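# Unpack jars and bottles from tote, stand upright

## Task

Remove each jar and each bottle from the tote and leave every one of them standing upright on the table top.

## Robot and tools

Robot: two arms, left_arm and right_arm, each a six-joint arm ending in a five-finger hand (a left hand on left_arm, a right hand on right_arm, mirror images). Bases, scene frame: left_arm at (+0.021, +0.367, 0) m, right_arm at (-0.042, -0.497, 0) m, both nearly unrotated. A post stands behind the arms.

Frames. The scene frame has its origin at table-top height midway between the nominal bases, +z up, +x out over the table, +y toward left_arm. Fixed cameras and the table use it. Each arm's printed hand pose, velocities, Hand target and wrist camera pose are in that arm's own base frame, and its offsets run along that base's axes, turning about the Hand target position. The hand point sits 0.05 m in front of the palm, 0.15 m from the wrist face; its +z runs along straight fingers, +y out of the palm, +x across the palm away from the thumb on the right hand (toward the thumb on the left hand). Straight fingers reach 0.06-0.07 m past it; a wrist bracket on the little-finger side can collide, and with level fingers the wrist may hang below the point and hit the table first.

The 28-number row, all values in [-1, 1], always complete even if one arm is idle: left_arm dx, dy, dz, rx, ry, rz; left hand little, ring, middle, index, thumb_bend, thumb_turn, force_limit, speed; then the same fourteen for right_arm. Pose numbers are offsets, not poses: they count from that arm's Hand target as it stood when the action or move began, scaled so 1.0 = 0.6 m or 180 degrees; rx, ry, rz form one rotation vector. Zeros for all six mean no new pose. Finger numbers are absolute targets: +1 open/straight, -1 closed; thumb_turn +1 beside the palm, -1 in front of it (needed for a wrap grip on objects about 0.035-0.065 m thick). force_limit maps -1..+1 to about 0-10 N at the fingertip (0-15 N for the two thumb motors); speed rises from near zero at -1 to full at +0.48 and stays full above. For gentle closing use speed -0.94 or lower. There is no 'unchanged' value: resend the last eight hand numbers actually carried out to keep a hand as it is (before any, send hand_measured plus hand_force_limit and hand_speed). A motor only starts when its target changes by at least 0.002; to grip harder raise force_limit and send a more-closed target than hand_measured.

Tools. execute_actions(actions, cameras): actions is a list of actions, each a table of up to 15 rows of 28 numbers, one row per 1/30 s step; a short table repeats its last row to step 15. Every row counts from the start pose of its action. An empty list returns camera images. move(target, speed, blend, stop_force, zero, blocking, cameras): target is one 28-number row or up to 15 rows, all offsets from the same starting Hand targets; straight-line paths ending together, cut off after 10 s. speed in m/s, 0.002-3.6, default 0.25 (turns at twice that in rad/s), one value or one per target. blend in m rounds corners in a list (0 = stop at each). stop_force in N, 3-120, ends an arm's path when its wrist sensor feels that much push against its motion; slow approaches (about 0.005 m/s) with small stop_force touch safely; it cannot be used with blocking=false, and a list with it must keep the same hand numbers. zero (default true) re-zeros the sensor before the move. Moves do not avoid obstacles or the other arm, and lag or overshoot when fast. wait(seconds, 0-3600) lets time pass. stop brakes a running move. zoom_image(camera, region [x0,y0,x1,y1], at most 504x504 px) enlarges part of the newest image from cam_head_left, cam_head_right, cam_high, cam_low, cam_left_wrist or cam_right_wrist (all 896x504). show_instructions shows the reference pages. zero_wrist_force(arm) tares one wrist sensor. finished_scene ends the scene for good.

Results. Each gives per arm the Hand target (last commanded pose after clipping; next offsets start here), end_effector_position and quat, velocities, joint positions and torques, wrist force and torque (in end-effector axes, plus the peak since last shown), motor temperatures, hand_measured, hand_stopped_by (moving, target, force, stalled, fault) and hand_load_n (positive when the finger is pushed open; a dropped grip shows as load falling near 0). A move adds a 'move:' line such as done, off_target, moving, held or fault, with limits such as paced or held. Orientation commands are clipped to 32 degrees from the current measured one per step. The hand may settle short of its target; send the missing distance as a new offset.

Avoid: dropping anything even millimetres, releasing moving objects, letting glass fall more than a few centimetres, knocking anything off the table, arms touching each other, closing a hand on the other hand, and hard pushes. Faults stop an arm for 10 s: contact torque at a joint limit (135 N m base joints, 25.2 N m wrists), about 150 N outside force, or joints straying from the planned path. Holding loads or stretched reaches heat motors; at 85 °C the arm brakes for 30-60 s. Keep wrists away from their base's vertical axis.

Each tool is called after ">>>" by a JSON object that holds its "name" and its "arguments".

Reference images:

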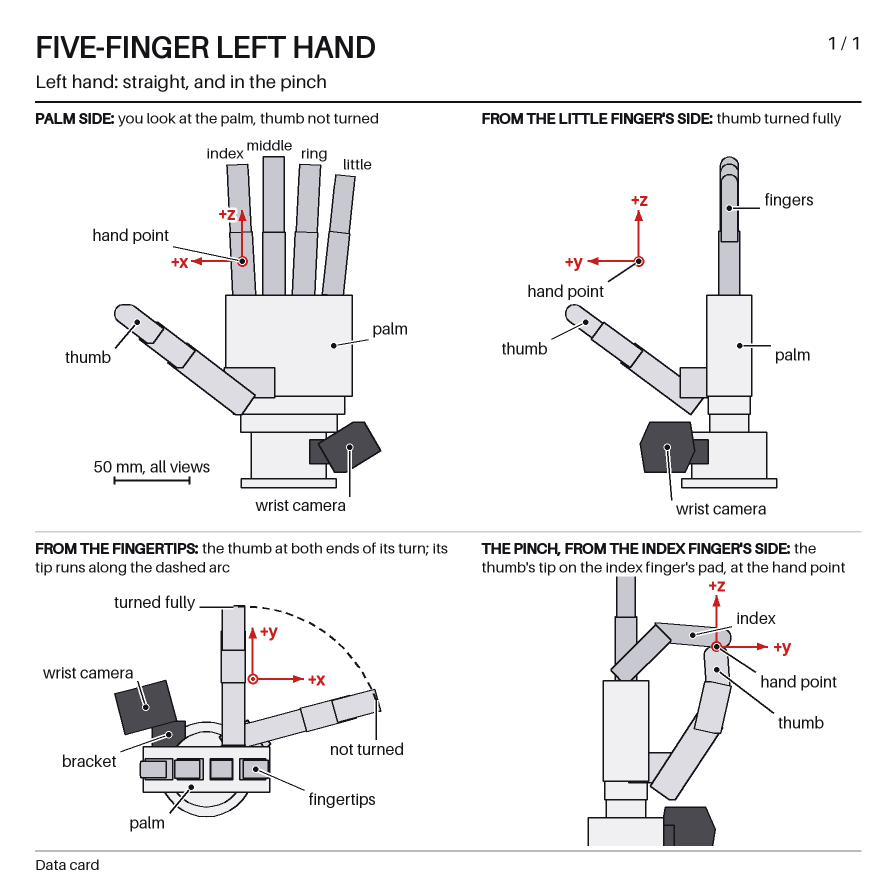

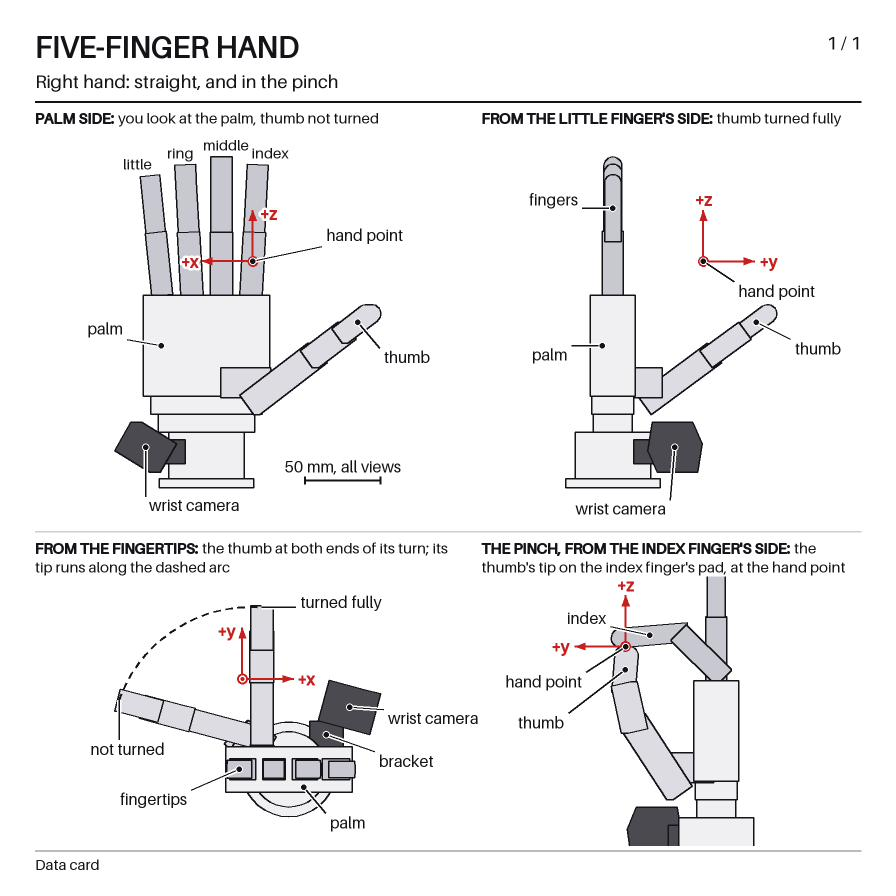

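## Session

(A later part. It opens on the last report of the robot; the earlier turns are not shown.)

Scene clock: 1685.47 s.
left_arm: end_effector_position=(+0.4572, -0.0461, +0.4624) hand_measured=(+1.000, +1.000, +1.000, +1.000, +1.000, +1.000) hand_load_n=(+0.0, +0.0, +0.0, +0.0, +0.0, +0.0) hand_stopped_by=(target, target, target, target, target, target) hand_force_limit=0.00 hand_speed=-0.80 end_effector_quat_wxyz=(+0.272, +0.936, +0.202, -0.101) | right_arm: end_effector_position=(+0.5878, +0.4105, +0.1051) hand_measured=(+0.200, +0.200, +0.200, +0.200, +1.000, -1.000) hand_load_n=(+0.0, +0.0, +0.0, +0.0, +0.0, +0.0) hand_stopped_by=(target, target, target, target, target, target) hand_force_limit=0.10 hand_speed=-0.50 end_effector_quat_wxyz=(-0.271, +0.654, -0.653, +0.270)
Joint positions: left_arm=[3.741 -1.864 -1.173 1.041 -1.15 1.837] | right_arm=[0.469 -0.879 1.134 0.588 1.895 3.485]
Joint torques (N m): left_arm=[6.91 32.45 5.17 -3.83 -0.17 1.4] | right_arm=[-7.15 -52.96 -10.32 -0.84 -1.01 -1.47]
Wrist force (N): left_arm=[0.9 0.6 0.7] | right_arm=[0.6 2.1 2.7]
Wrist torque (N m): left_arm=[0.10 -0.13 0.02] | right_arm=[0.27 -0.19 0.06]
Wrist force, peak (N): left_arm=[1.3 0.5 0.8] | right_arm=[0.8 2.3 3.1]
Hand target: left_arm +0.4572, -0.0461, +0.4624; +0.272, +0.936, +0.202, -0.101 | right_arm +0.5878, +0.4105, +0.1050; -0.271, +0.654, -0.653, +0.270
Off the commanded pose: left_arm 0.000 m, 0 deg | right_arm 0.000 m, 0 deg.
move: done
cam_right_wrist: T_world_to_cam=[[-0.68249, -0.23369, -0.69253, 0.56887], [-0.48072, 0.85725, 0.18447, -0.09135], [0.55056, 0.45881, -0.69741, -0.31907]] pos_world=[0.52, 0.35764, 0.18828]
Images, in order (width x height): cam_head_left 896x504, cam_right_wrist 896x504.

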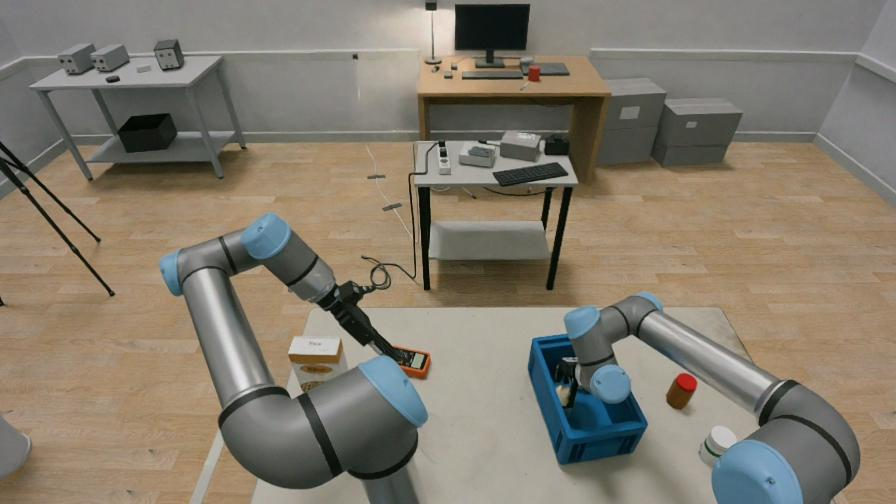

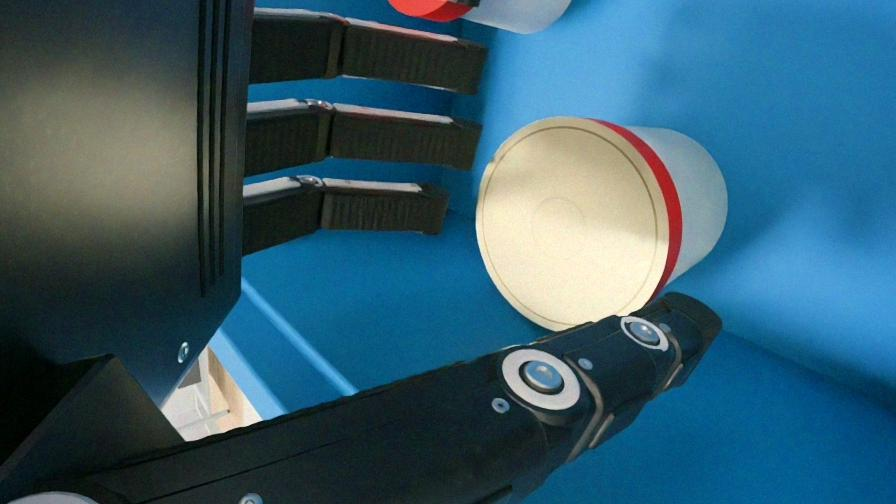

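>>> {"name": "move", "arguments": {"target": [0,0,0,0,0,0,1,1,1,1,1,1,0,-0.8,0,0,-0.0683,0,0,0,0.2,0.2,0.2,0.2,1,-1,0.1,-0.5], "speed": 0.03, "stop_force": 6, "cameras": ["cam_right_wrist","cam_head_left","cam_head_right"]}}

Scene clock: 1700.30 s.
left_arm: end_effector_position=(+0.4572, -0.0461, +0.4624) hand_measured=(+1.000, +1.000, +1.000, +1.000, +1.000, +1.000) hand_load_n=(+0.0, +0.0, +0.0, +0.0, -0.5, +0.0) hand_stopped_by=(target, target, target, target, target, target) hand_force_limit=0.00 hand_speed=-0.80 end_effector_quat_wxyz=(+0.272, +0.936, +0.202, -0.101) | right_arm: end_effector_position=(+0.5878, +0.4105, +0.0641) hand_measured=(+0.200, +0.200, +0.200, +0.200, +1.000, -1.000) hand_load_n=(+0.0, +0.0, +0.0, +0.0, +0.0, +0.0) hand_stopped_by=(target, target, target, target, target, target) hand_force_limit=0.10 hand_speed=-0.50 end_effector_quat_wxyz=(-0.271, +0.654, -0.653, +0.270)
Joint positions: left_arm=[3.741 -1.864 -1.173 1.041 -1.15 1.837] | right_arm=[0.469 -0.848 1.19 0.501 1.895 3.485]
Joint torques (N m): left_arm=[6.43 32.2 6.02 -3.68 0.01 1.23] | right_arm=[-7.64 -34.08 -10.33 -0.72 -1.04 -1.06]
Wrist force (N): left_arm=[1.1 0.6 0.5] | right_arm=[0.9 2.1 2.7]
Wrist torque (N m): left_arm=[0.10 -0.16 0.03] | right_arm=[0.29 -0.23 0.07]
Wrist force, peak (N): left_arm=[1.3 0.8 0.7] | right_arm=[0.7 2.3 3.1]
Hand target: left_arm +0.4572, -0.0461, +0.4624; +0.272, +0.936, +0.202, -0.101 | right_arm +0.5878, +0.4105, +0.0640; -0.271, +0.654, -0.653, +0.270
Off the commanded pose: left_arm 0.000 m, 0 deg | right_arm 0.000 m, 0 deg.
move: done
cam_right_wrist: T_world_to_cam=[[-0.68237, -0.234, -0.69254, 0.54052], [-0.48113, 0.85702, 0.18449, -0.08349], [0.55035, 0.4591, -0.69739, -0.34766]] pos_world=[0.52, 0.35764, 0.14728]
Images, in order (width x height): cam_head_left 896x504, cam_head_right 896x504, cam_right_wrist 896x504.

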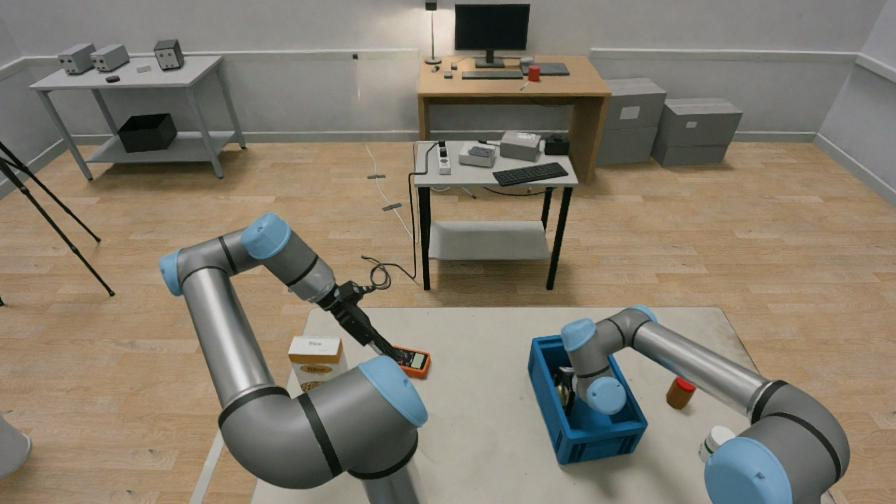

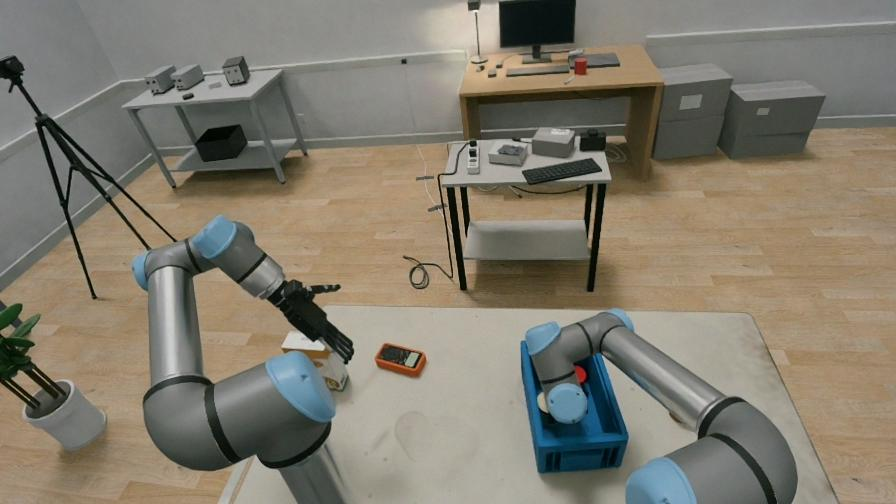

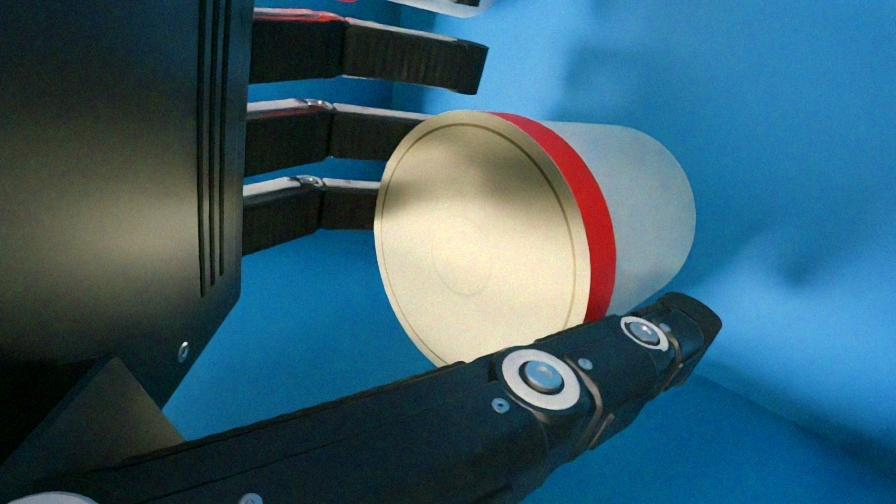

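>>> {"name": "move", "arguments": {"target": [0,0,0,0,0,0,1,1,1,1,1,1,0,-0.8,0,0,0,0,0,0,0.2,0.2,-0.3,-0.3,0.3,-1,-0.5,-0.94]}}

>>> {"name": "move", "arguments": {"target": [0,0,0,0,0,0,1,1,1,1,1,1,0,-0.8,0,0,0,0,0,0,0.2,0.2,-0.35,-0.35,0.2,-1,0.15,-0.94], "cameras": ["cam_right_wrist"]}}

Scene clock: 1732.30 s.
left_arm: end_effector_position=(+0.4572, -0.0461, +0.4624) hand_measured=(+1.000, +1.000, +1.000, +1.000, +1.000, +1.000) hand_load_n=(+0.0, +0.0, +0.0, +0.0, +0.0, +0.0) hand_stopped_by=(target, target, target, target, target, target) hand_force_limit=0.00 hand_speed=-0.80 end_effector_quat_wxyz=(+0.272, +0.936, +0.202, -0.101) | right_arm: end_effector_position=(+0.5878, +0.4105, +0.0640) hand_measured=(+0.200, +0.200, +0.112, +0.084, +0.942, -1.000) hand_load_n=(+0.0, +0.0, +2.5, +3.5, +3.5, +0.0) hand_stopped_by=(target, target, force, force, force, target) hand_force_limit=-0.50 hand_speed=-0.94 end_effector_quat_wxyz=(-0.271, +0.654, -0.653, +0.270)
Joint positions: left_arm=[3.741 -1.864 -1.173 1.041 -1.15 1.837] | right_arm=[0.469 -0.848 1.19 0.501 1.895 3.485]
Joint torques (N m): left_arm=[7.18 32.78 6.15 -3.73 0.09 1.27] | right_arm=[-5.91 -35.47 -11.11 0.04 -0.97 -1.53]
Wrist force (N): left_arm=[0.8 0.5 0.6] | right_arm=[0.9 3.1 3.6]
Wrist torque (N m): left_arm=[0.08 -0.11 0.02] | right_arm=[0.32 -0.25 0.09]
Wrist force, peak (N): left_arm=[1.1 0.8 1.1] | right_arm=[0.9 3.5 3.9]
Hand target: left_arm +0.4572, -0.0461, +0.4624; +0.272, +0.936, +0.202, -0.101 | right_arm +0.5878, +0.4105, +0.0640; -0.271, +0.654, -0.653, +0.270
Off the commanded pose: left_arm 0.000 m, 0 deg | right_arm 0.000 m, 0 deg.
move: done

Scene clock: 1732.80 s.
left_arm: end_effector_position=(+0.4572, -0.0461, +0.4624) hand_measured=(+1.000, +1.000, +1.000, +1.000, +1.000, +1.000) hand_load_n=(+0.0, +0.0, +0.0, +0.0, -0.5, +0.0) hand_stopped_by=(target, target, target, target, target, target) hand_force_limit=0.00 hand_speed=-0.80 end_effector_quat_wxyz=(+0.272, +0.936, +0.202, -0.101) | right_arm: end_effector_position=(+0.5878, +0.4105, +0.0640) hand_measured=(+0.200, +0.200, +0.092, +0.068, +0.932, -1.000) hand_load_n=(+0.0, +0.0, +7.5, +6.0, +8.5, +0.5) hand_stopped_by=(target, target, force, force, force, target) hand_force_limit=0.15 hand_speed=-0.94 end_effector_quat_wxyz=(-0.271, +0.654, -0.653, +0.270)
Joint positions: left_arm=[3.741 -1.864 -1.173 1.041 -1.15 1.837] | right_arm=[0.469 -0.848 1.19 0.501 1.895 3.485]
Joint torques (N m): left_arm=[6.19 33.53 6.38 -3.6 0.09 1.25] | right_arm=[-5.49 -36.33 -12.81 0.56 -0.86 -1.45]
Wrist force (N): left_arm=[1.1 0.5 0.8] | right_arm=[0.8 3.1 3.8]
Wrist torque (N m): left_arm=[0.07 -0.14 0.03] | right_arm=[0.30 -0.24 0.08]
Wrist force, peak (N): left_arm=[1.3 0.6 0.8] | right_arm=[0.8 3.4 4.1]
Hand target: left_arm +0.4572, -0.0461, +0.4624; +0.272, +0.936, +0.202, -0.101 | right_arm +0.5878, +0.4105, +0.0640; -0.271, +0.654, -0.653, +0.270
Off the commanded pose: left_arm 0.000 m, 0 deg | right_arm 0.000 m, 0 deg.
move: done
cam_right_wrist: T_world_to_cam=[[-0.68236, -0.23402, -0.69255, 0.54052], [-0.48114, 0.85701, 0.18448, -0.08348], [0.55035, 0.4591, -0.69739, -0.34766]] pos_world=[0.52, 0.35764, 0.14728]

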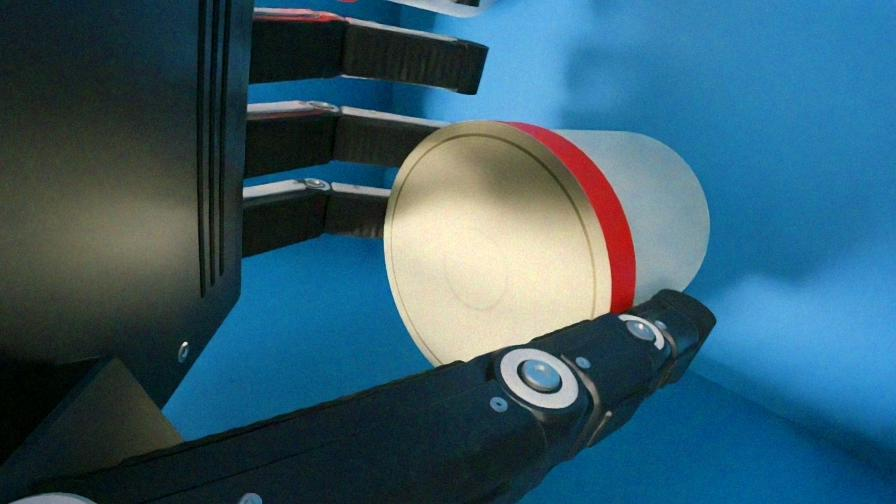

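>>> {"name": "move", "arguments": {"target": [0,0,0,0,0,0,1,1,1,1,1,1,0,-0.8,0,0,0.05,0,0,0,0.2,0.2,-0.35,-0.35,0.2,-1,0.15,-0.94], "speed": 0.03, "cameras": ["cam_right_wrist"]}}

Scene clock: 1753.23 s.
left_arm: end_effector_position=(+0.4572, -0.0461, +0.4624) hand_measured=(+1.000, +1.000, +1.000, +1.000, +1.000, +1.000) hand_load_n=(+0.0, +0.5, +0.0, +0.0, +0.0, +0.0) hand_stopped_by=(target, target, target, target, target, target) hand_force_limit=0.00 hand_speed=-0.80 end_effector_quat_wxyz=(+0.272, +0.936, +0.202, -0.101) | right_arm: end_effector_position=(+0.5878, +0.4105, +0.0939) hand_measured=(+0.200, +0.200, +0.092, +0.068, +0.932, -1.000) hand_load_n=(+0.0, +0.0, +7.0, +6.0, +8.5, +0.5) hand_stopped_by=(target, target, force, force, force, target) hand_force_limit=0.15 hand_speed=-0.94 end_effector_quat_wxyz=(-0.271, +0.654, -0.653, +0.270)
Joint positions: left_arm=[3.741 -1.864 -1.173 1.041 -1.15 1.837] | right_arm=[0.469 -0.872 1.151 0.564 1.895 3.485]
Joint torques (N m): left_arm=[6.64 33.67 6.25 -3.45 0.12 1.21] | right_arm=[-0.59 -53.73 -27.74 2.33 -0.61 -1.02]
Wrist force (N): left_arm=[1.1 0.6 1.0] | right_arm=[0.5 3.2 3.7]
Wrist torque (N m): left_arm=[0.08 -0.15 0.03] | right_arm=[0.33 -0.20 0.07]
Wrist force, peak (N): left_arm=[1.3 0.5 0.9] | right_arm=[0.8 3.6 4.1]
Hand target: left_arm +0.4572, -0.0461, +0.4624; +0.272, +0.936, +0.202, -0.101 | right_arm +0.5878, +0.4105, +0.0940; -0.271, +0.654, -0.653, +0.270
Off the commanded pose: left_arm 0.000 m, 0 deg | right_arm 0.000 m, 0 deg.
move: done
cam_right_wrist: T_world_to_cam=[[-0.68236, -0.23402, -0.69255, 0.56116], [-0.48114, 0.85701, 0.18448, -0.08897], [0.55035, 0.4591, -0.69739, -0.32688]] pos_world=[0.52, 0.35764, 0.17708]

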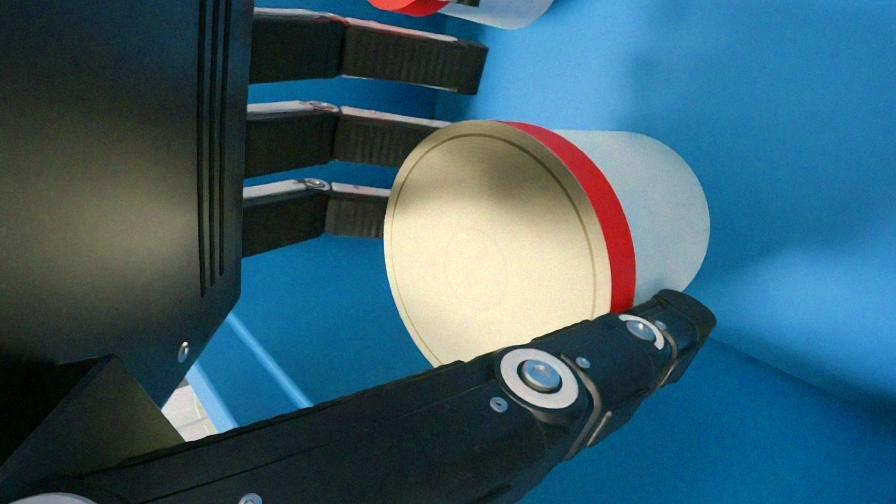

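>>> {"name": "move", "arguments": {"target": [[0,0,0,0,0,0,1,1,1,1,1,1,0,-0.8,0,0,0.2417,0,0,0,0.2,0.2,-0.35,-0.35,0.2,-1,0.15,-0.94],[0,0,0,0,0,0,1,1,1,1,1,1,0,-0.8,0.2765,-0.634,0.2417,0,0,0,0.2,0.2,-0.35,-0.35,0.2,-1,0.15,-0.94],[0,0,0,0,0,0,1,1,1,1,1,1,0,-0.8,0.2765,-0.634,-0.0233,0,0,0,0.2,0.2,-0.35,-0.35,0.2,-1,0.15,-0.94]], "speed": 0.15, "blend": [0.02,0.04,0], "cameras": ["cam_right_wrist","cam_head_right","cam_low"]}}

>>> {"name": "move", "arguments": {"target": [0,0,0,0,0,0,1,1,1,1,1,1,0,-0.8,0,0,-0.07,0,0,0,0.2,0.2,-0.35,-0.35,0.2,-1,0.15,-0.94], "speed": 0.01, "stop_force": 3, "cameras": ["cam_low"]}}

>>> {"name": "zoom_image", "arguments": {"camera": "cam_low", "region": [360, 160, 500, 290]}}

Scene clock: 1770.97 s.
left_arm: end_effector_position=(+0.4572, -0.0461, +0.4624) hand_measured=(+1.000, +1.000, +1.000, +1.000, +1.000, +1.000) hand_load_n=(+0.0, +0.0, +0.0, +0.0, +0.0, +0.0) hand_stopped_by=(target, target, target, target, target, target) hand_force_limit=0.00 hand_speed=-0.80 end_effector_quat_wxyz=(+0.272, +0.936, +0.202, -0.101) | right_arm: end_effector_position=(+0.7537, +0.0301, +0.0802) hand_measured=(+0.200, +0.200, +0.092, +0.068, +0.932, -1.000) hand_load_n=(+0.0, +0.0, +7.0, +6.0, +8.5, +0.5) hand_stopped_by=(target, target, force, force, force, target) hand_force_limit=0.15 hand_speed=-0.94 end_effector_quat_wxyz=(-0.271, +0.654, -0.653, +0.270)
Joint positions: left_arm=[3.741 -1.864 -1.173 1.041 -1.15 1.837] | right_arm=[-0.218 -0.799 1.05 0.547 1.416 2.985]
Joint torques (N m): left_arm=[7.53 32.68 6.16 -3.49 0.23 1.28] | right_arm=[-1.39 -36.56 -13.29 -0.85 -1.59 1.75]
Wrist force (N): left_arm=[1.2 0.6 0.5] | right_arm=[0.6 3.5 3.8]
Wrist torque (N m): left_arm=[0.11 -0.17 0.04] | right_arm=[0.39 -0.19 0.04]
Wrist force, peak (N): left_arm=[1.4 0.4 0.8] | right_arm=[0.7 4.3 4.4]
Hand target: left_arm +0.4572, -0.0461, +0.4624; +0.272, +0.936, +0.202, -0.101 | right_arm +0.7537, +0.0301, +0.0801; -0.271, +0.654, -0.653, +0.270
Off the commanded pose: left_arm 0.000 m, 0 deg | right_arm 0.000 m, 0 deg.
move: done
cam_right_wrist: T_world_to_cam=[[-0.68247, -0.23391, -0.69247, 0.57597], [-0.48106, 0.85702, 0.18462, 0.31937], [0.55028, 0.45912, -0.69742, -0.25293]] pos_world=[0.6859, -0.02286, 0.16348]
Images, in order (width x height): cam_head_right 896x504, cam_low 896x504, cam_right_wrist 896x504.

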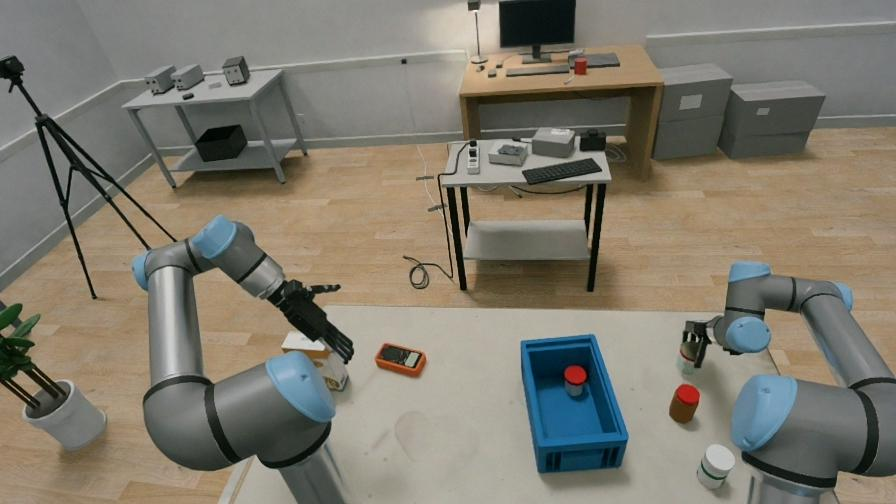

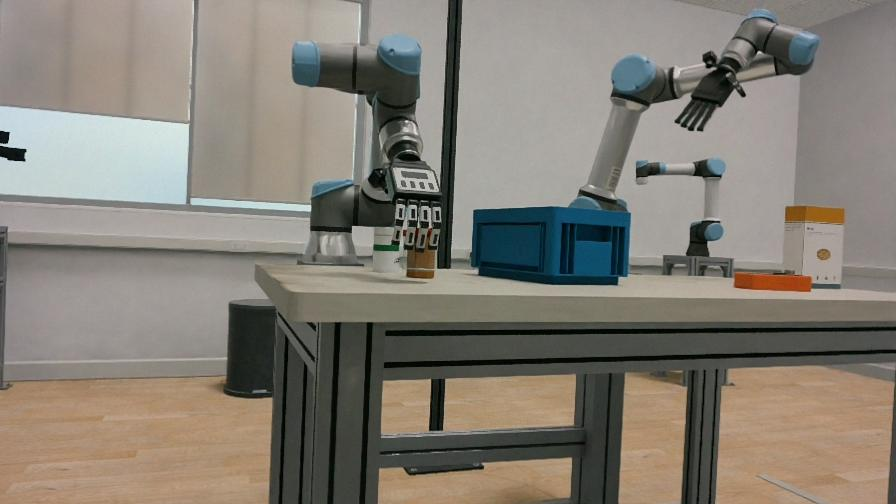

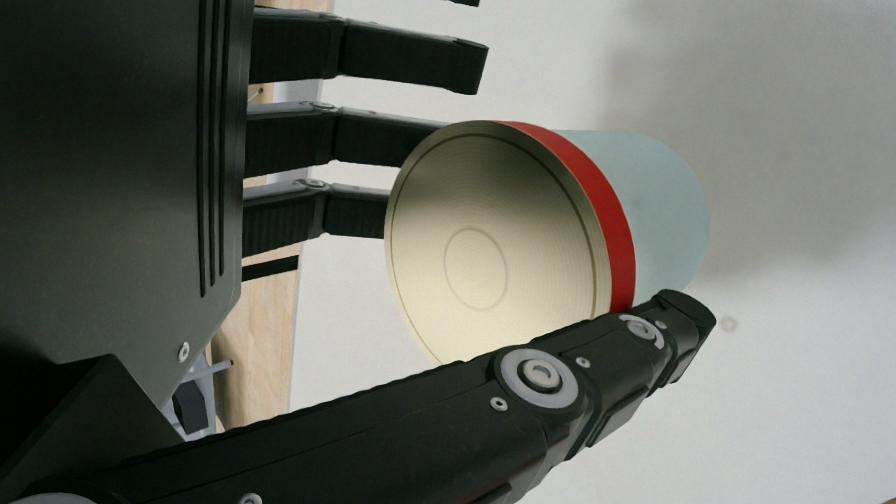

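Scene clock: 1774.20 s.
left_arm: end_effector_position=(+0.4572, -0.0461, +0.4624) hand_measured=(+1.000, +1.000, +1.000, +1.000, +1.000, +1.000) hand_load_n=(+0.0, +0.0, +0.0, +0.0, +0.0, +0.0) hand_stopped_by=(target, target, target, target, target, target) hand_force_limit=0.00 hand_speed=-0.80 end_effector_quat_wxyz=(+0.272, +0.936, +0.202, -0.101) | right_arm: end_effector_position=(+0.7537, +0.0301, +0.0609) hand_measured=(+0.200, +0.200, +0.092, +0.068, +0.932, -1.000) hand_load_n=(-0.5, +0.0, +7.0, +6.0, +8.5, +0.5) hand_stopped_by=(target, target, force, force, force, target) hand_force_limit=0.15 hand_speed=-0.94 end_effector_quat_wxyz=(-0.271, +0.654, -0.653, +0.270)
Joint positions: left_arm=[3.741 -1.864 -1.173 1.041 -1.15 1.837] | right_arm=[-0.218 -0.785 1.076 0.507 1.416 2.985]
Joint torques (N m): left_arm=[6.88 32.94 6.14 -3.45 0.14 1.18] | right_arm=[6.5 -54.44 -26.2 2.4 -0.1 1.69]
Wrist force (N): left_arm=[1.1 0.5 0.7] | right_arm=[1.3 1.0 1.5]
Wrist torque (N m): left_arm=[0.08 -0.15 0.03] | right_arm=[0.32 -0.19 0.00]
Wrist force, peak (N): left_arm=[1.2 0.6 0.9] | right_arm=[0.5 -5.2 -3.3]
Hand target: left_arm +0.4572, -0.0461, +0.4624; +0.272, +0.936, +0.202, -0.101 | right_arm +0.7537, +0.0301, +0.0609; -0.271, +0.654, -0.653, +0.270 (not the last commanded pose)
Off the commanded pose: left_arm 0.000 m, 0 deg | right_arm 0.023 m, 0 deg.
move: contact (right_arm)

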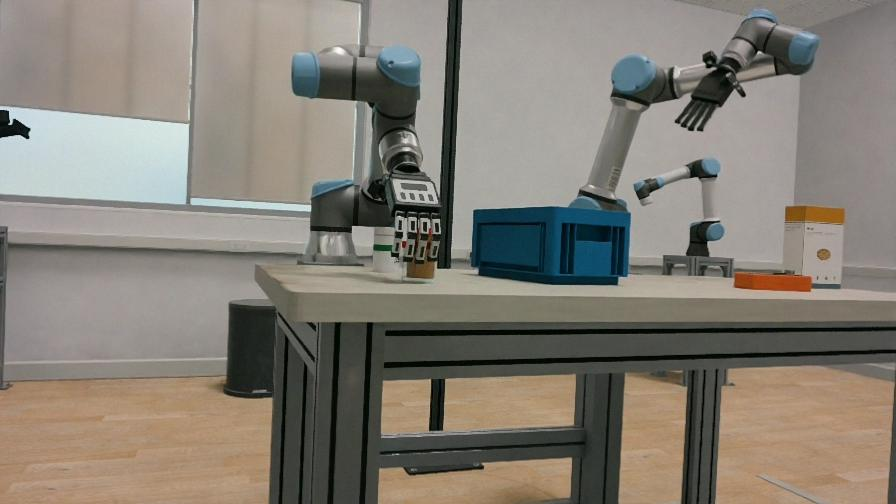

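Scaled by 3.600.

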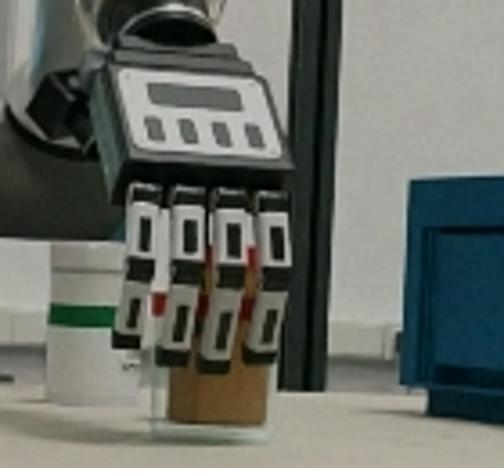

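>>> {"name": "move", "arguments": {"target": [0,0,0,0,0,0,1,1,1,1,1,1,0,-0.8,0,0,0,0,0,0,0.2,0.2,0.35,0.35,1,-1,0.1,-0.87], "cameras": ["cam_right_wrist"]}}

Scene clock: 1779.67 s.
left_arm: end_effector_position=(+0.4572, -0.0461, +0.4624) hand_measured=(+1.000, +1.000, +1.000, +1.000, +1.000, +1.000) hand_load_n=(+0.0, +0.0, +0.0, +0.0, +0.0, +0.0) hand_stopped_by=(target, target, target, target, target, target) hand_force_limit=0.00 hand_speed=-0.80 end_effector_quat_wxyz=(+0.272, +0.936, +0.202, -0.101) | right_arm: end_effector_position=(+0.7537, +0.0301, +0.0609) hand_measured=(+0.200, +0.200, +0.350, +0.350, +1.000, -1.000) hand_load_n=(+0.0, +0.0, +0.0, +0.0, +0.0, +0.0) hand_stopped_by=(target, target, target, target, target, target) hand_force_limit=0.10 hand_speed=-0.87 end_effector_quat_wxyz=(-0.271, +0.654, -0.653, +0.270)
Joint positions: left_arm=[3.741 -1.864 -1.173 1.041 -1.15 1.837] | right_arm=[-0.218 -0.785 1.076 0.507 1.416 2.985]
Joint torques (N m): left_arm=[5.83 32.2 6.34 -3.56 0.08 1.03] | right_arm=[5.54 -45.1 -21.53 1.84 0.78 1.72]
Wrist force (N): left_arm=[1.0 0.7 0.7] | right_arm=[0.6 2.6 3.0]
Wrist torque (N m): left_arm=[0.10 -0.13 0.02] | right_arm=[0.37 -0.18 0.02]
Wrist force, peak (N): left_arm=[1.4 0.6 0.8] | right_arm=[0.6 2.9 2.9]
Hand target: left_arm +0.4572, -0.0461, +0.4624; +0.272, +0.936, +0.202, -0.101 | right_arm +0.7537, +0.0301, +0.0609; -0.271, +0.654, -0.653, +0.270
Off the commanded pose: left_arm 0.000 m, 0 deg | right_arm 0.000 m, 0 deg.
move: done
cam_right_wrist: T_world_to_cam=[[-0.68236, -0.23402, -0.69255, 0.56256], [-0.48114, 0.85701, 0.18448, 0.32293], [0.55035, 0.4591, -0.69739, -0.26649]] pos_world=[0.6859, -0.02276, 0.14418]

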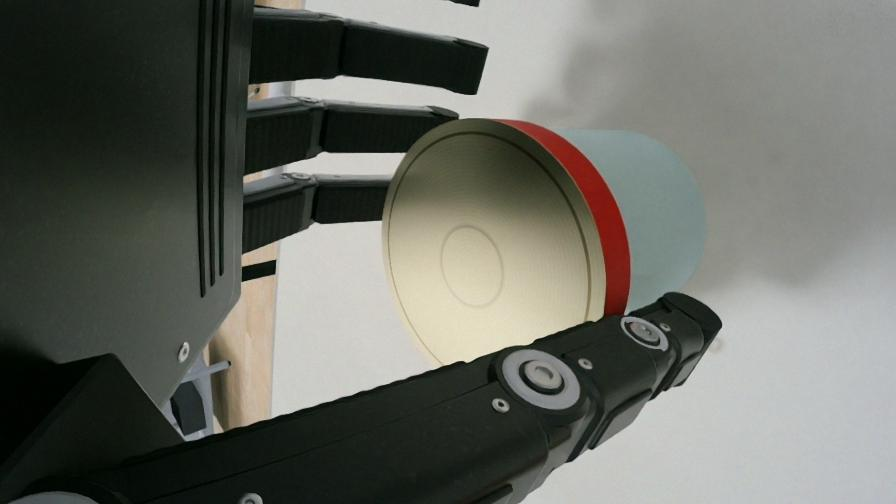

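>>> {"name": "move", "arguments": {"target": [[0,0,0,0,0,0,1,1,1,1,1,1,0,-0.8,-0.0083,0,0,0,0,0,0.2,0.2,0.35,0.35,1,-1,0.1,-0.87],[0,0,0,0,0,0,1,1,1,1,1,1,0,-0.8,-0.0083,0,0.28,0,0,0,0.2,0.2,0.35,0.35,1,-1,0.1,-0.87]], "speed": [0.02,0.15], "cameras": ["cam_head_right"]}}

>>> {"name": "move", "arguments": {"target": [0,0,0,0,0,0,1,1,1,1,1,1,0,-0.8,-0.1725,0.519,-0.045,-0.1448,-0.1646,0.5203,-1,-1,0.2,0.2,1,-1,0.1,0.3], "speed": 0.25, "cameras": ["cam_right_wrist","cam_head_right","cam_head_left","cam_low"]}}

Scene clock: 1946.20 s.
left_arm: end_effector_position=(+0.4572, -0.0461, +0.4624) hand_measured=(+1.000, +1.000, +1.000, +1.000, +1.000, +1.000) hand_load_n=(+0.0, +0.0, +0.0, +0.0, -0.5, +0.0) hand_stopped_by=(target, target, target, target, target, target) hand_force_limit=0.00 hand_speed=-0.80 end_effector_quat_wxyz=(+0.272, +0.936, +0.202, -0.101) | right_arm: end_effector_position=(+0.7487, +0.0301, +0.2288) hand_measured=(+0.200, +0.200, +0.350, +0.350, +1.000, -1.000) hand_load_n=(+0.0, +0.0, +0.0, +0.0, +0.0, +0.0) hand_stopped_by=(target, target, target, target, target, target) hand_force_limit=0.10 hand_speed=-0.87 end_effector_quat_wxyz=(-0.271, +0.654, -0.653, +0.270)
Joint positions: left_arm=[3.741 -1.864 -1.173 1.041 -1.15 1.837] | right_arm=[-0.22 -0.849 0.756 0.891 1.415 2.983]
Joint torques (N m): left_arm=[4.87 31.5 6.55 -3.48 0.37 1.28] | right_arm=[6 -34.32 -27.15 2.14 1.12 -1.65]
Wrist force (N): left_arm=[1.1 0.4 0.6] | right_arm=[0.5 2.3 2.9]
Wrist torque (N m): left_arm=[0.07 -0.16 0.04] | right_arm=[0.32 -0.18 0.06]
Wrist force, peak (N): left_arm=[1.3 0.7 0.9] | right_arm=[0.6 3.0 3.3]
Hand target: left_arm +0.4572, -0.0461, +0.4624; +0.272, +0.936, +0.202, -0.101 | right_arm +0.7488, +0.0301, +0.2289; -0.271, +0.654, -0.653, +0.270
Off the commanded pose: left_arm 0.000 m, 0 deg | right_arm 0.000 m, 0 deg.
move: done

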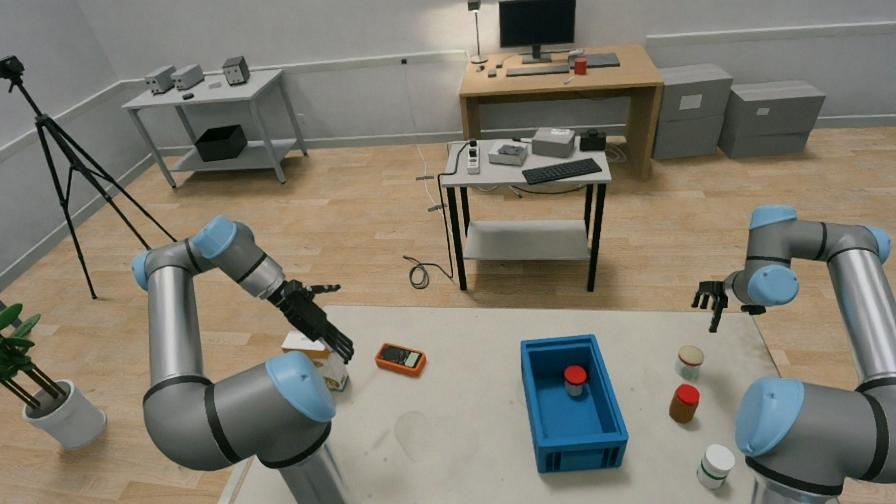

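Scene clock: 1950.53 s.
left_arm: end_effector_position=(+0.4572, -0.0461, +0.4624) hand_measured=(+1.000, +1.000, +1.000, +1.000, +1.000, +1.000) hand_load_n=(-0.5, +0.0, +0.0, +0.0, +0.0, +0.0) hand_stopped_by=(target, target, target, target, target, target) hand_force_limit=0.00 hand_speed=-0.80 end_effector_quat_wxyz=(+0.272, +0.936, +0.202, -0.101) | right_arm: end_effector_position=(+0.6453, +0.3415, +0.2019) hand_measured=(-1.000, -1.000, +0.200, +0.200, +1.000, -1.000) hand_load_n=(+0.0, +0.0, +0.0, +0.0, +0.0, +0.0) hand_stopped_by=(target, target, target, target, target, target) hand_force_limit=0.10 hand_speed=0.30 end_effector_quat_wxyz=(-0.382, +0.872, +0.169, +0.255)
Joint positions: left_arm=[3.741 -1.864 -1.173 1.041 -1.15 1.837] | right_arm=[0.109 -0.878 0.965 0.885 0.777 1.554]
Joint torques (N m): left_arm=[6.17 31.9 5.16 -3.29 0.36 1.29] | right_arm=[6.72 -32.9 -26.35 2.88 -2.33 -1.46]
Wrist force (N): left_arm=[1.0 0.5 0.8] | right_arm=[-0.6 2.0 2.5]
Wrist torque (N m): left_arm=[0.08 -0.14 0.03] | right_arm=[0.25 0.00 0.07]
Wrist force, peak (N): left_arm=[1.2 0.4 1.1] | right_arm=[0.4 2.6 3.0]
Hand target: left_arm +0.4572, -0.0461, +0.4624; +0.272, +0.936, +0.202, -0.101 | right_arm +0.6453, +0.3415, +0.2019; -0.382, +0.872, +0.169, +0.255
Off the commanded pose: left_arm 0.000 m, 0 deg | right_arm 0.000 m, 0 deg.
move: done
cam_right_wrist: T_world_to_cam=[[0.66802, -0.60452, -0.43394, -0.13807], [-0.74289, -0.57566, -0.34167, 0.74225], [-0.04326, 0.55061, -0.83364, 0.12788]] pos_world=[0.64917, 0.27341, 0.30029]
Images, in order (width x height): cam_head_left 896x504, cam_head_right 896x504, cam_low 896x504, cam_right_wrist 896x504.

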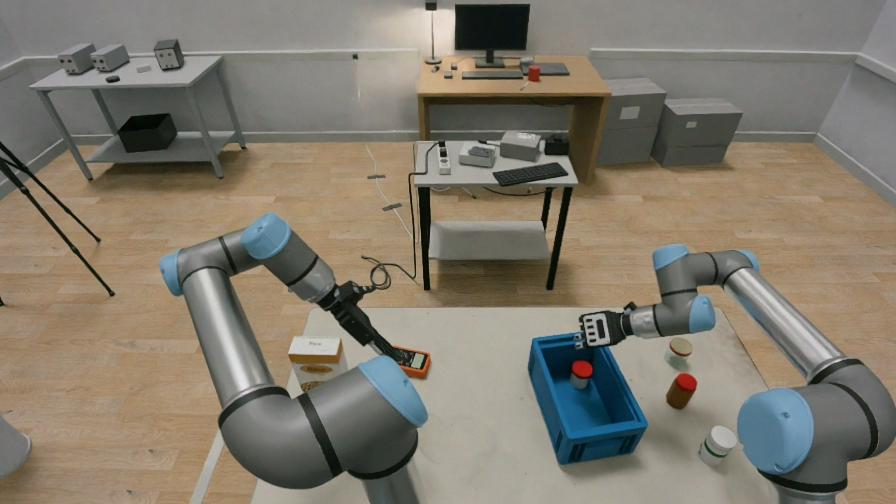

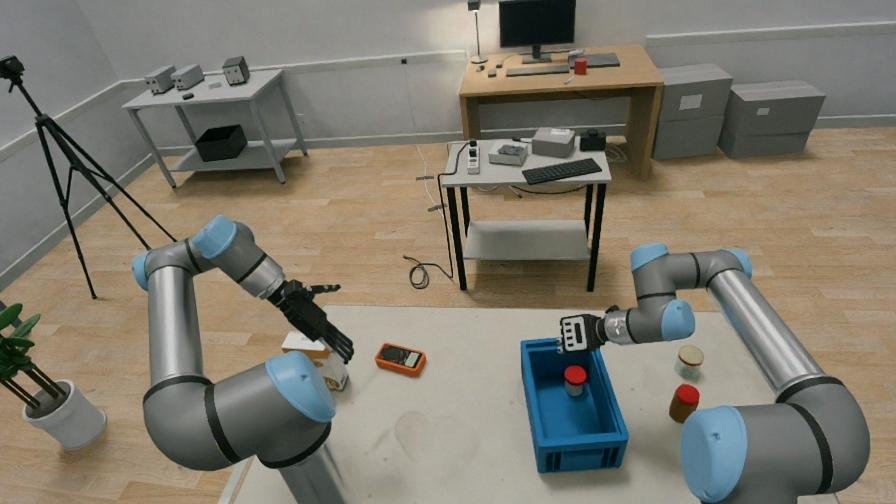

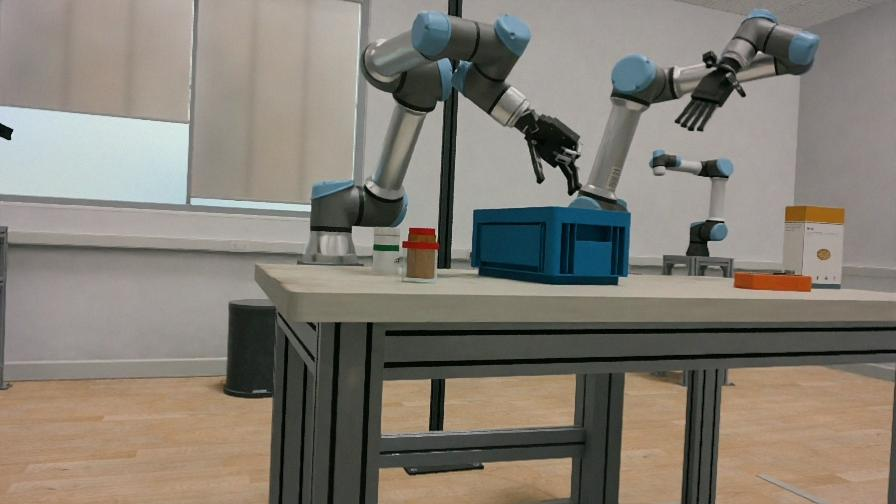

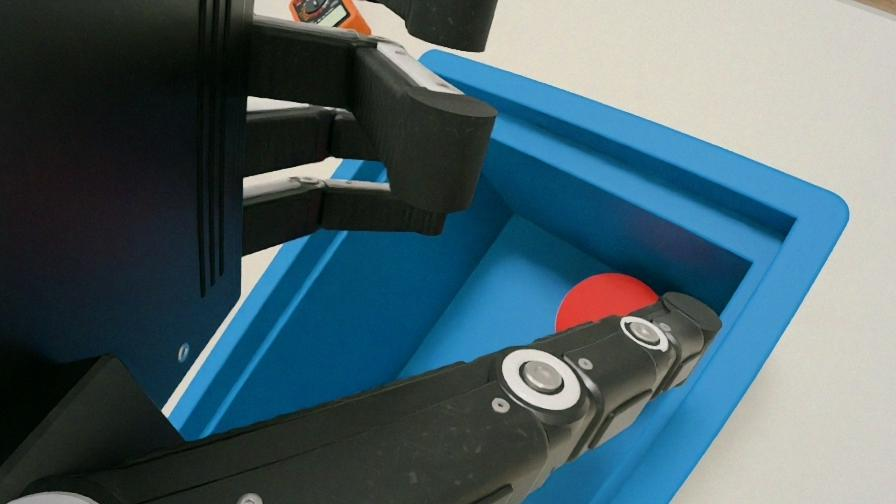

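>>> {"name": "move", "arguments": {"target": [[0,0,0,0,0,0,1,1,1,1,1,1,0,-0.8,-0.0393,0.0178,0,0,0,0,-1,-1,0.2,0.2,1,-1,0.1,0.3],[0,0,0,0,0,0,1,1,1,1,1,1,0,-0.8,-0.0393,0.0178,-0.145,0,0,0,-1,-1,0.2,0.2,1,-1,0.1,0.3]], "speed": 0.06, "stop_force": 8, "cameras": ["cam_right_wrist","cam_head_left"]}}

Scene clock: 2015.03 s.
left_arm: end_effector_position=(+0.4572, -0.0461, +0.4624) hand_measured=(+1.000, +1.000, +1.000, +1.000, +1.000, +1.000) hand_load_n=(+0.0, +0.5, +0.0, +0.0, +0.0, +0.0) hand_stopped_by=(target, target, target, target, target, target) hand_force_limit=0.00 hand_speed=-0.80 end_effector_quat_wxyz=(+0.272, +0.936, +0.202, -0.101) | right_arm: end_effector_position=(+0.6217, +0.3522, +0.1149) hand_measured=(-1.000, -1.000, +0.200, +0.200, +1.000, -1.000) hand_load_n=(+0.0, +0.0, +0.0, +0.0, +0.0, +0.0) hand_stopped_by=(target, target, target, target, target, target) hand_force_limit=0.10 hand_speed=0.30 end_effector_quat_wxyz=(-0.382, +0.872, +0.169, +0.255)
Joint positions: left_arm=[3.741 -1.864 -1.173 1.041 -1.15 1.837] | right_arm=[0.133 -0.885 1.199 0.638 0.79 1.581]
Joint torques (N m): left_arm=[5.5 32.45 6.52 -3.19 0.35 1.1] | right_arm=[7.75 -32.35 -10.78 -0.41 0.5 1.74]
Motor temperatures (°C): left_arm=[30 31 33 35 38 38] | right_arm=[32 35 30 37 36 31]
Wrist force (N): left_arm=[1.1 0.5 0.9] | right_arm=[-0.3 2.0 2.6]
Wrist torque (N m): left_arm=[0.07 -0.15 0.04] | right_arm=[0.24 -0.05 -0.05]
Wrist force, peak (N): left_arm=[1.2 0.6 1.0] | right_arm=[-0.5 2.5 2.8]
Hand target: left_arm +0.4572, -0.0461, +0.4624; +0.272, +0.936, +0.202, -0.101 | right_arm +0.6217, +0.3522, +0.1149; -0.382, +0.872, +0.169, +0.255
Off the commanded pose: left_arm 0.000 m, 0 deg | right_arm 0.000 m, 0 deg.
move: done
cam_right_wrist: T_world_to_cam=[[0.66822, -0.60439, -0.43382, -0.15368], [-0.7427, -0.57591, -0.34165, 0.7012], [-0.04335, 0.55049, -0.83371, 0.04857]] pos_world=[0.62557, 0.28421, 0.21339]
Images, in order (width x height): cam_head_left 896x504, cam_right_wrist 896x504.

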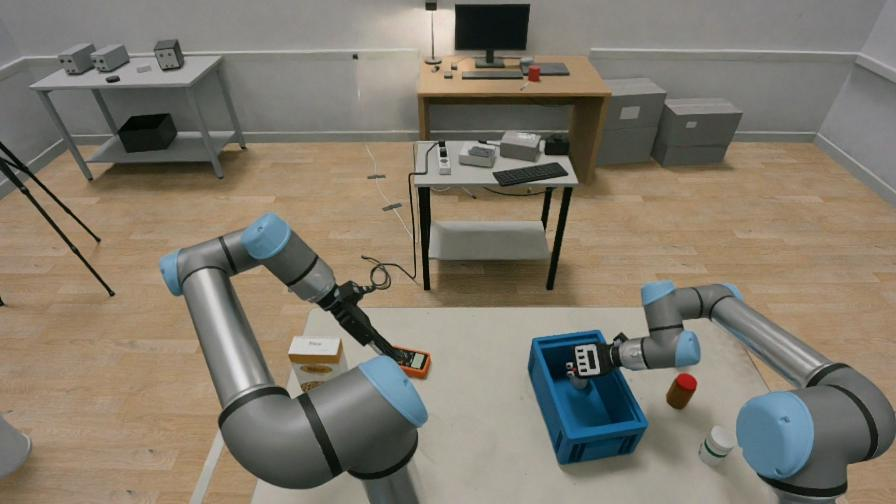

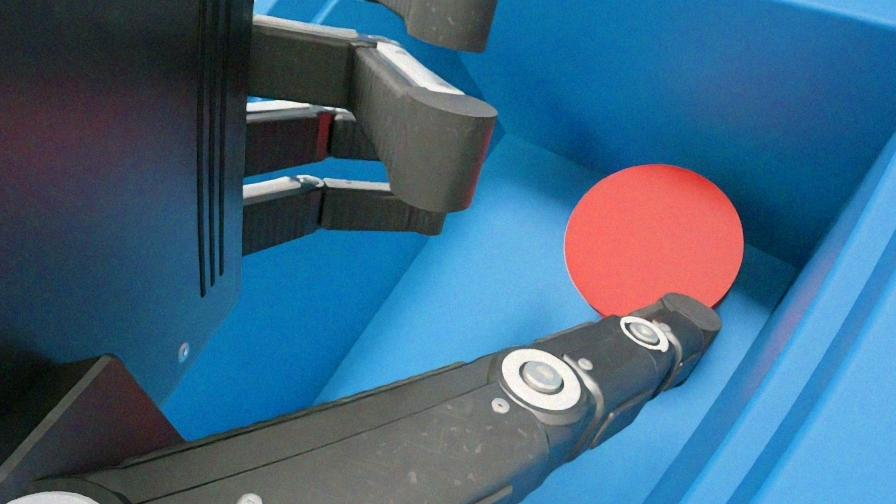

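>>> {"name": "move", "arguments": {"target": [0,0,0,0,0,0,1,1,1,1,1,1,0,-0.8,0,0,-0.1183,0,0,0,-1,-1,0.2,0.2,1,-1,0.1,0.3], "speed": 0.03, "stop_force": 6, "cameras": ["cam_right_wrist","cam_head_left"]}}

Scene clock: 2033.47 s.
left_arm: end_effector_position=(+0.4572, -0.0461, +0.4624) hand_measured=(+1.000, +1.000, +1.000, +1.000, +1.000, +1.000) hand_load_n=(+0.0, +0.0, +0.0, +0.0, +0.0, +0.0) hand_stopped_by=(target, target, target, target, target, target) hand_force_limit=0.00 hand_speed=-0.80 end_effector_quat_wxyz=(+0.272, +0.936, +0.202, -0.101) | right_arm: end_effector_position=(+0.6217, +0.3522, +0.0440) hand_measured=(-1.000, -1.000, +0.200, +0.200, +1.000, -1.000) hand_load_n=(+0.0, +0.0, +0.0, +0.0, +0.0, +0.0) hand_stopped_by=(target, target, target, target, target, target) hand_force_limit=0.10 hand_speed=0.30 end_effector_quat_wxyz=(-0.382, +0.872, +0.169, +0.255)
Joint positions: left_arm=[3.741 -1.864 -1.173 1.041 -1.15 1.837] | right_arm=[0.133 -0.818 1.277 0.494 0.79 1.581]
Joint torques (N m): left_arm=[5.81 30.52 6.86 -3.25 0.49 1.07] | right_arm=[-2.93 -31.39 -8.16 0.15 -1.33 1.62]
Wrist force (N): left_arm=[1.0 0.5 0.7] | right_arm=[3.3 -2.7 0.1]
Wrist torque (N m): left_arm=[0.08 -0.13 0.03] | right_arm=[-0.28 -0.37 -0.28]
Wrist force, peak (N): left_arm=[1.5 0.4 0.9] | right_arm=[3.6 -2.8 0.2]
Hand target: left_arm +0.4572, -0.0461, +0.4624; +0.272, +0.936, +0.202, -0.101 | right_arm +0.6217, +0.3522, +0.0440; -0.382, +0.872, +0.169, +0.255
Off the commanded pose: left_arm 0.000 m, 0 deg | right_arm 0.000 m, 0 deg.
move: contact (right_arm)
cam_right_wrist: T_world_to_cam=[[0.66822, -0.60439, -0.43382, -0.18448], [-0.7427, -0.57591, -0.34165, 0.67694], [-0.04335, 0.55049, -0.83371, -0.01062]] pos_world=[0.62557, 0.28421, 0.14239]
Images, in order (width x height): cam_head_left 896x504, cam_right_wrist 896x504.

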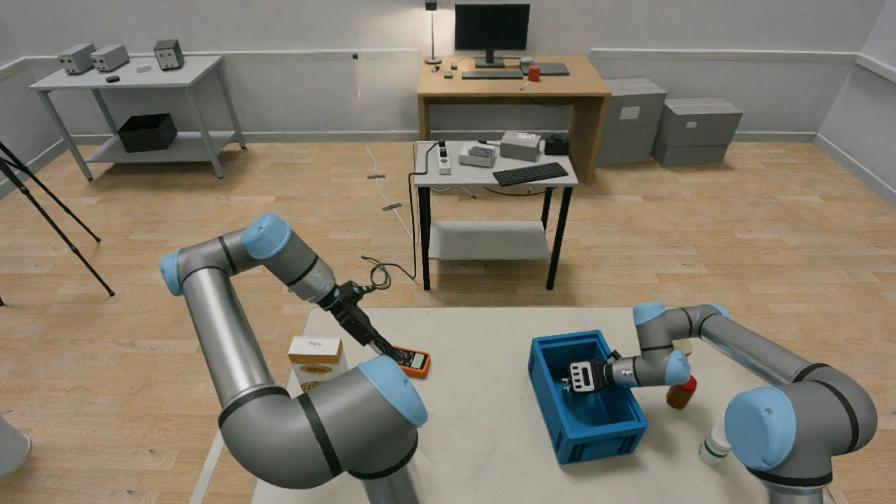

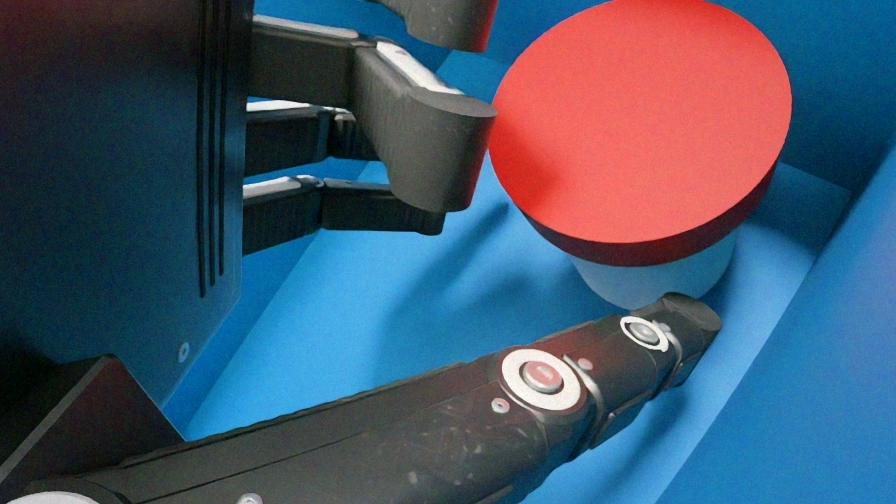

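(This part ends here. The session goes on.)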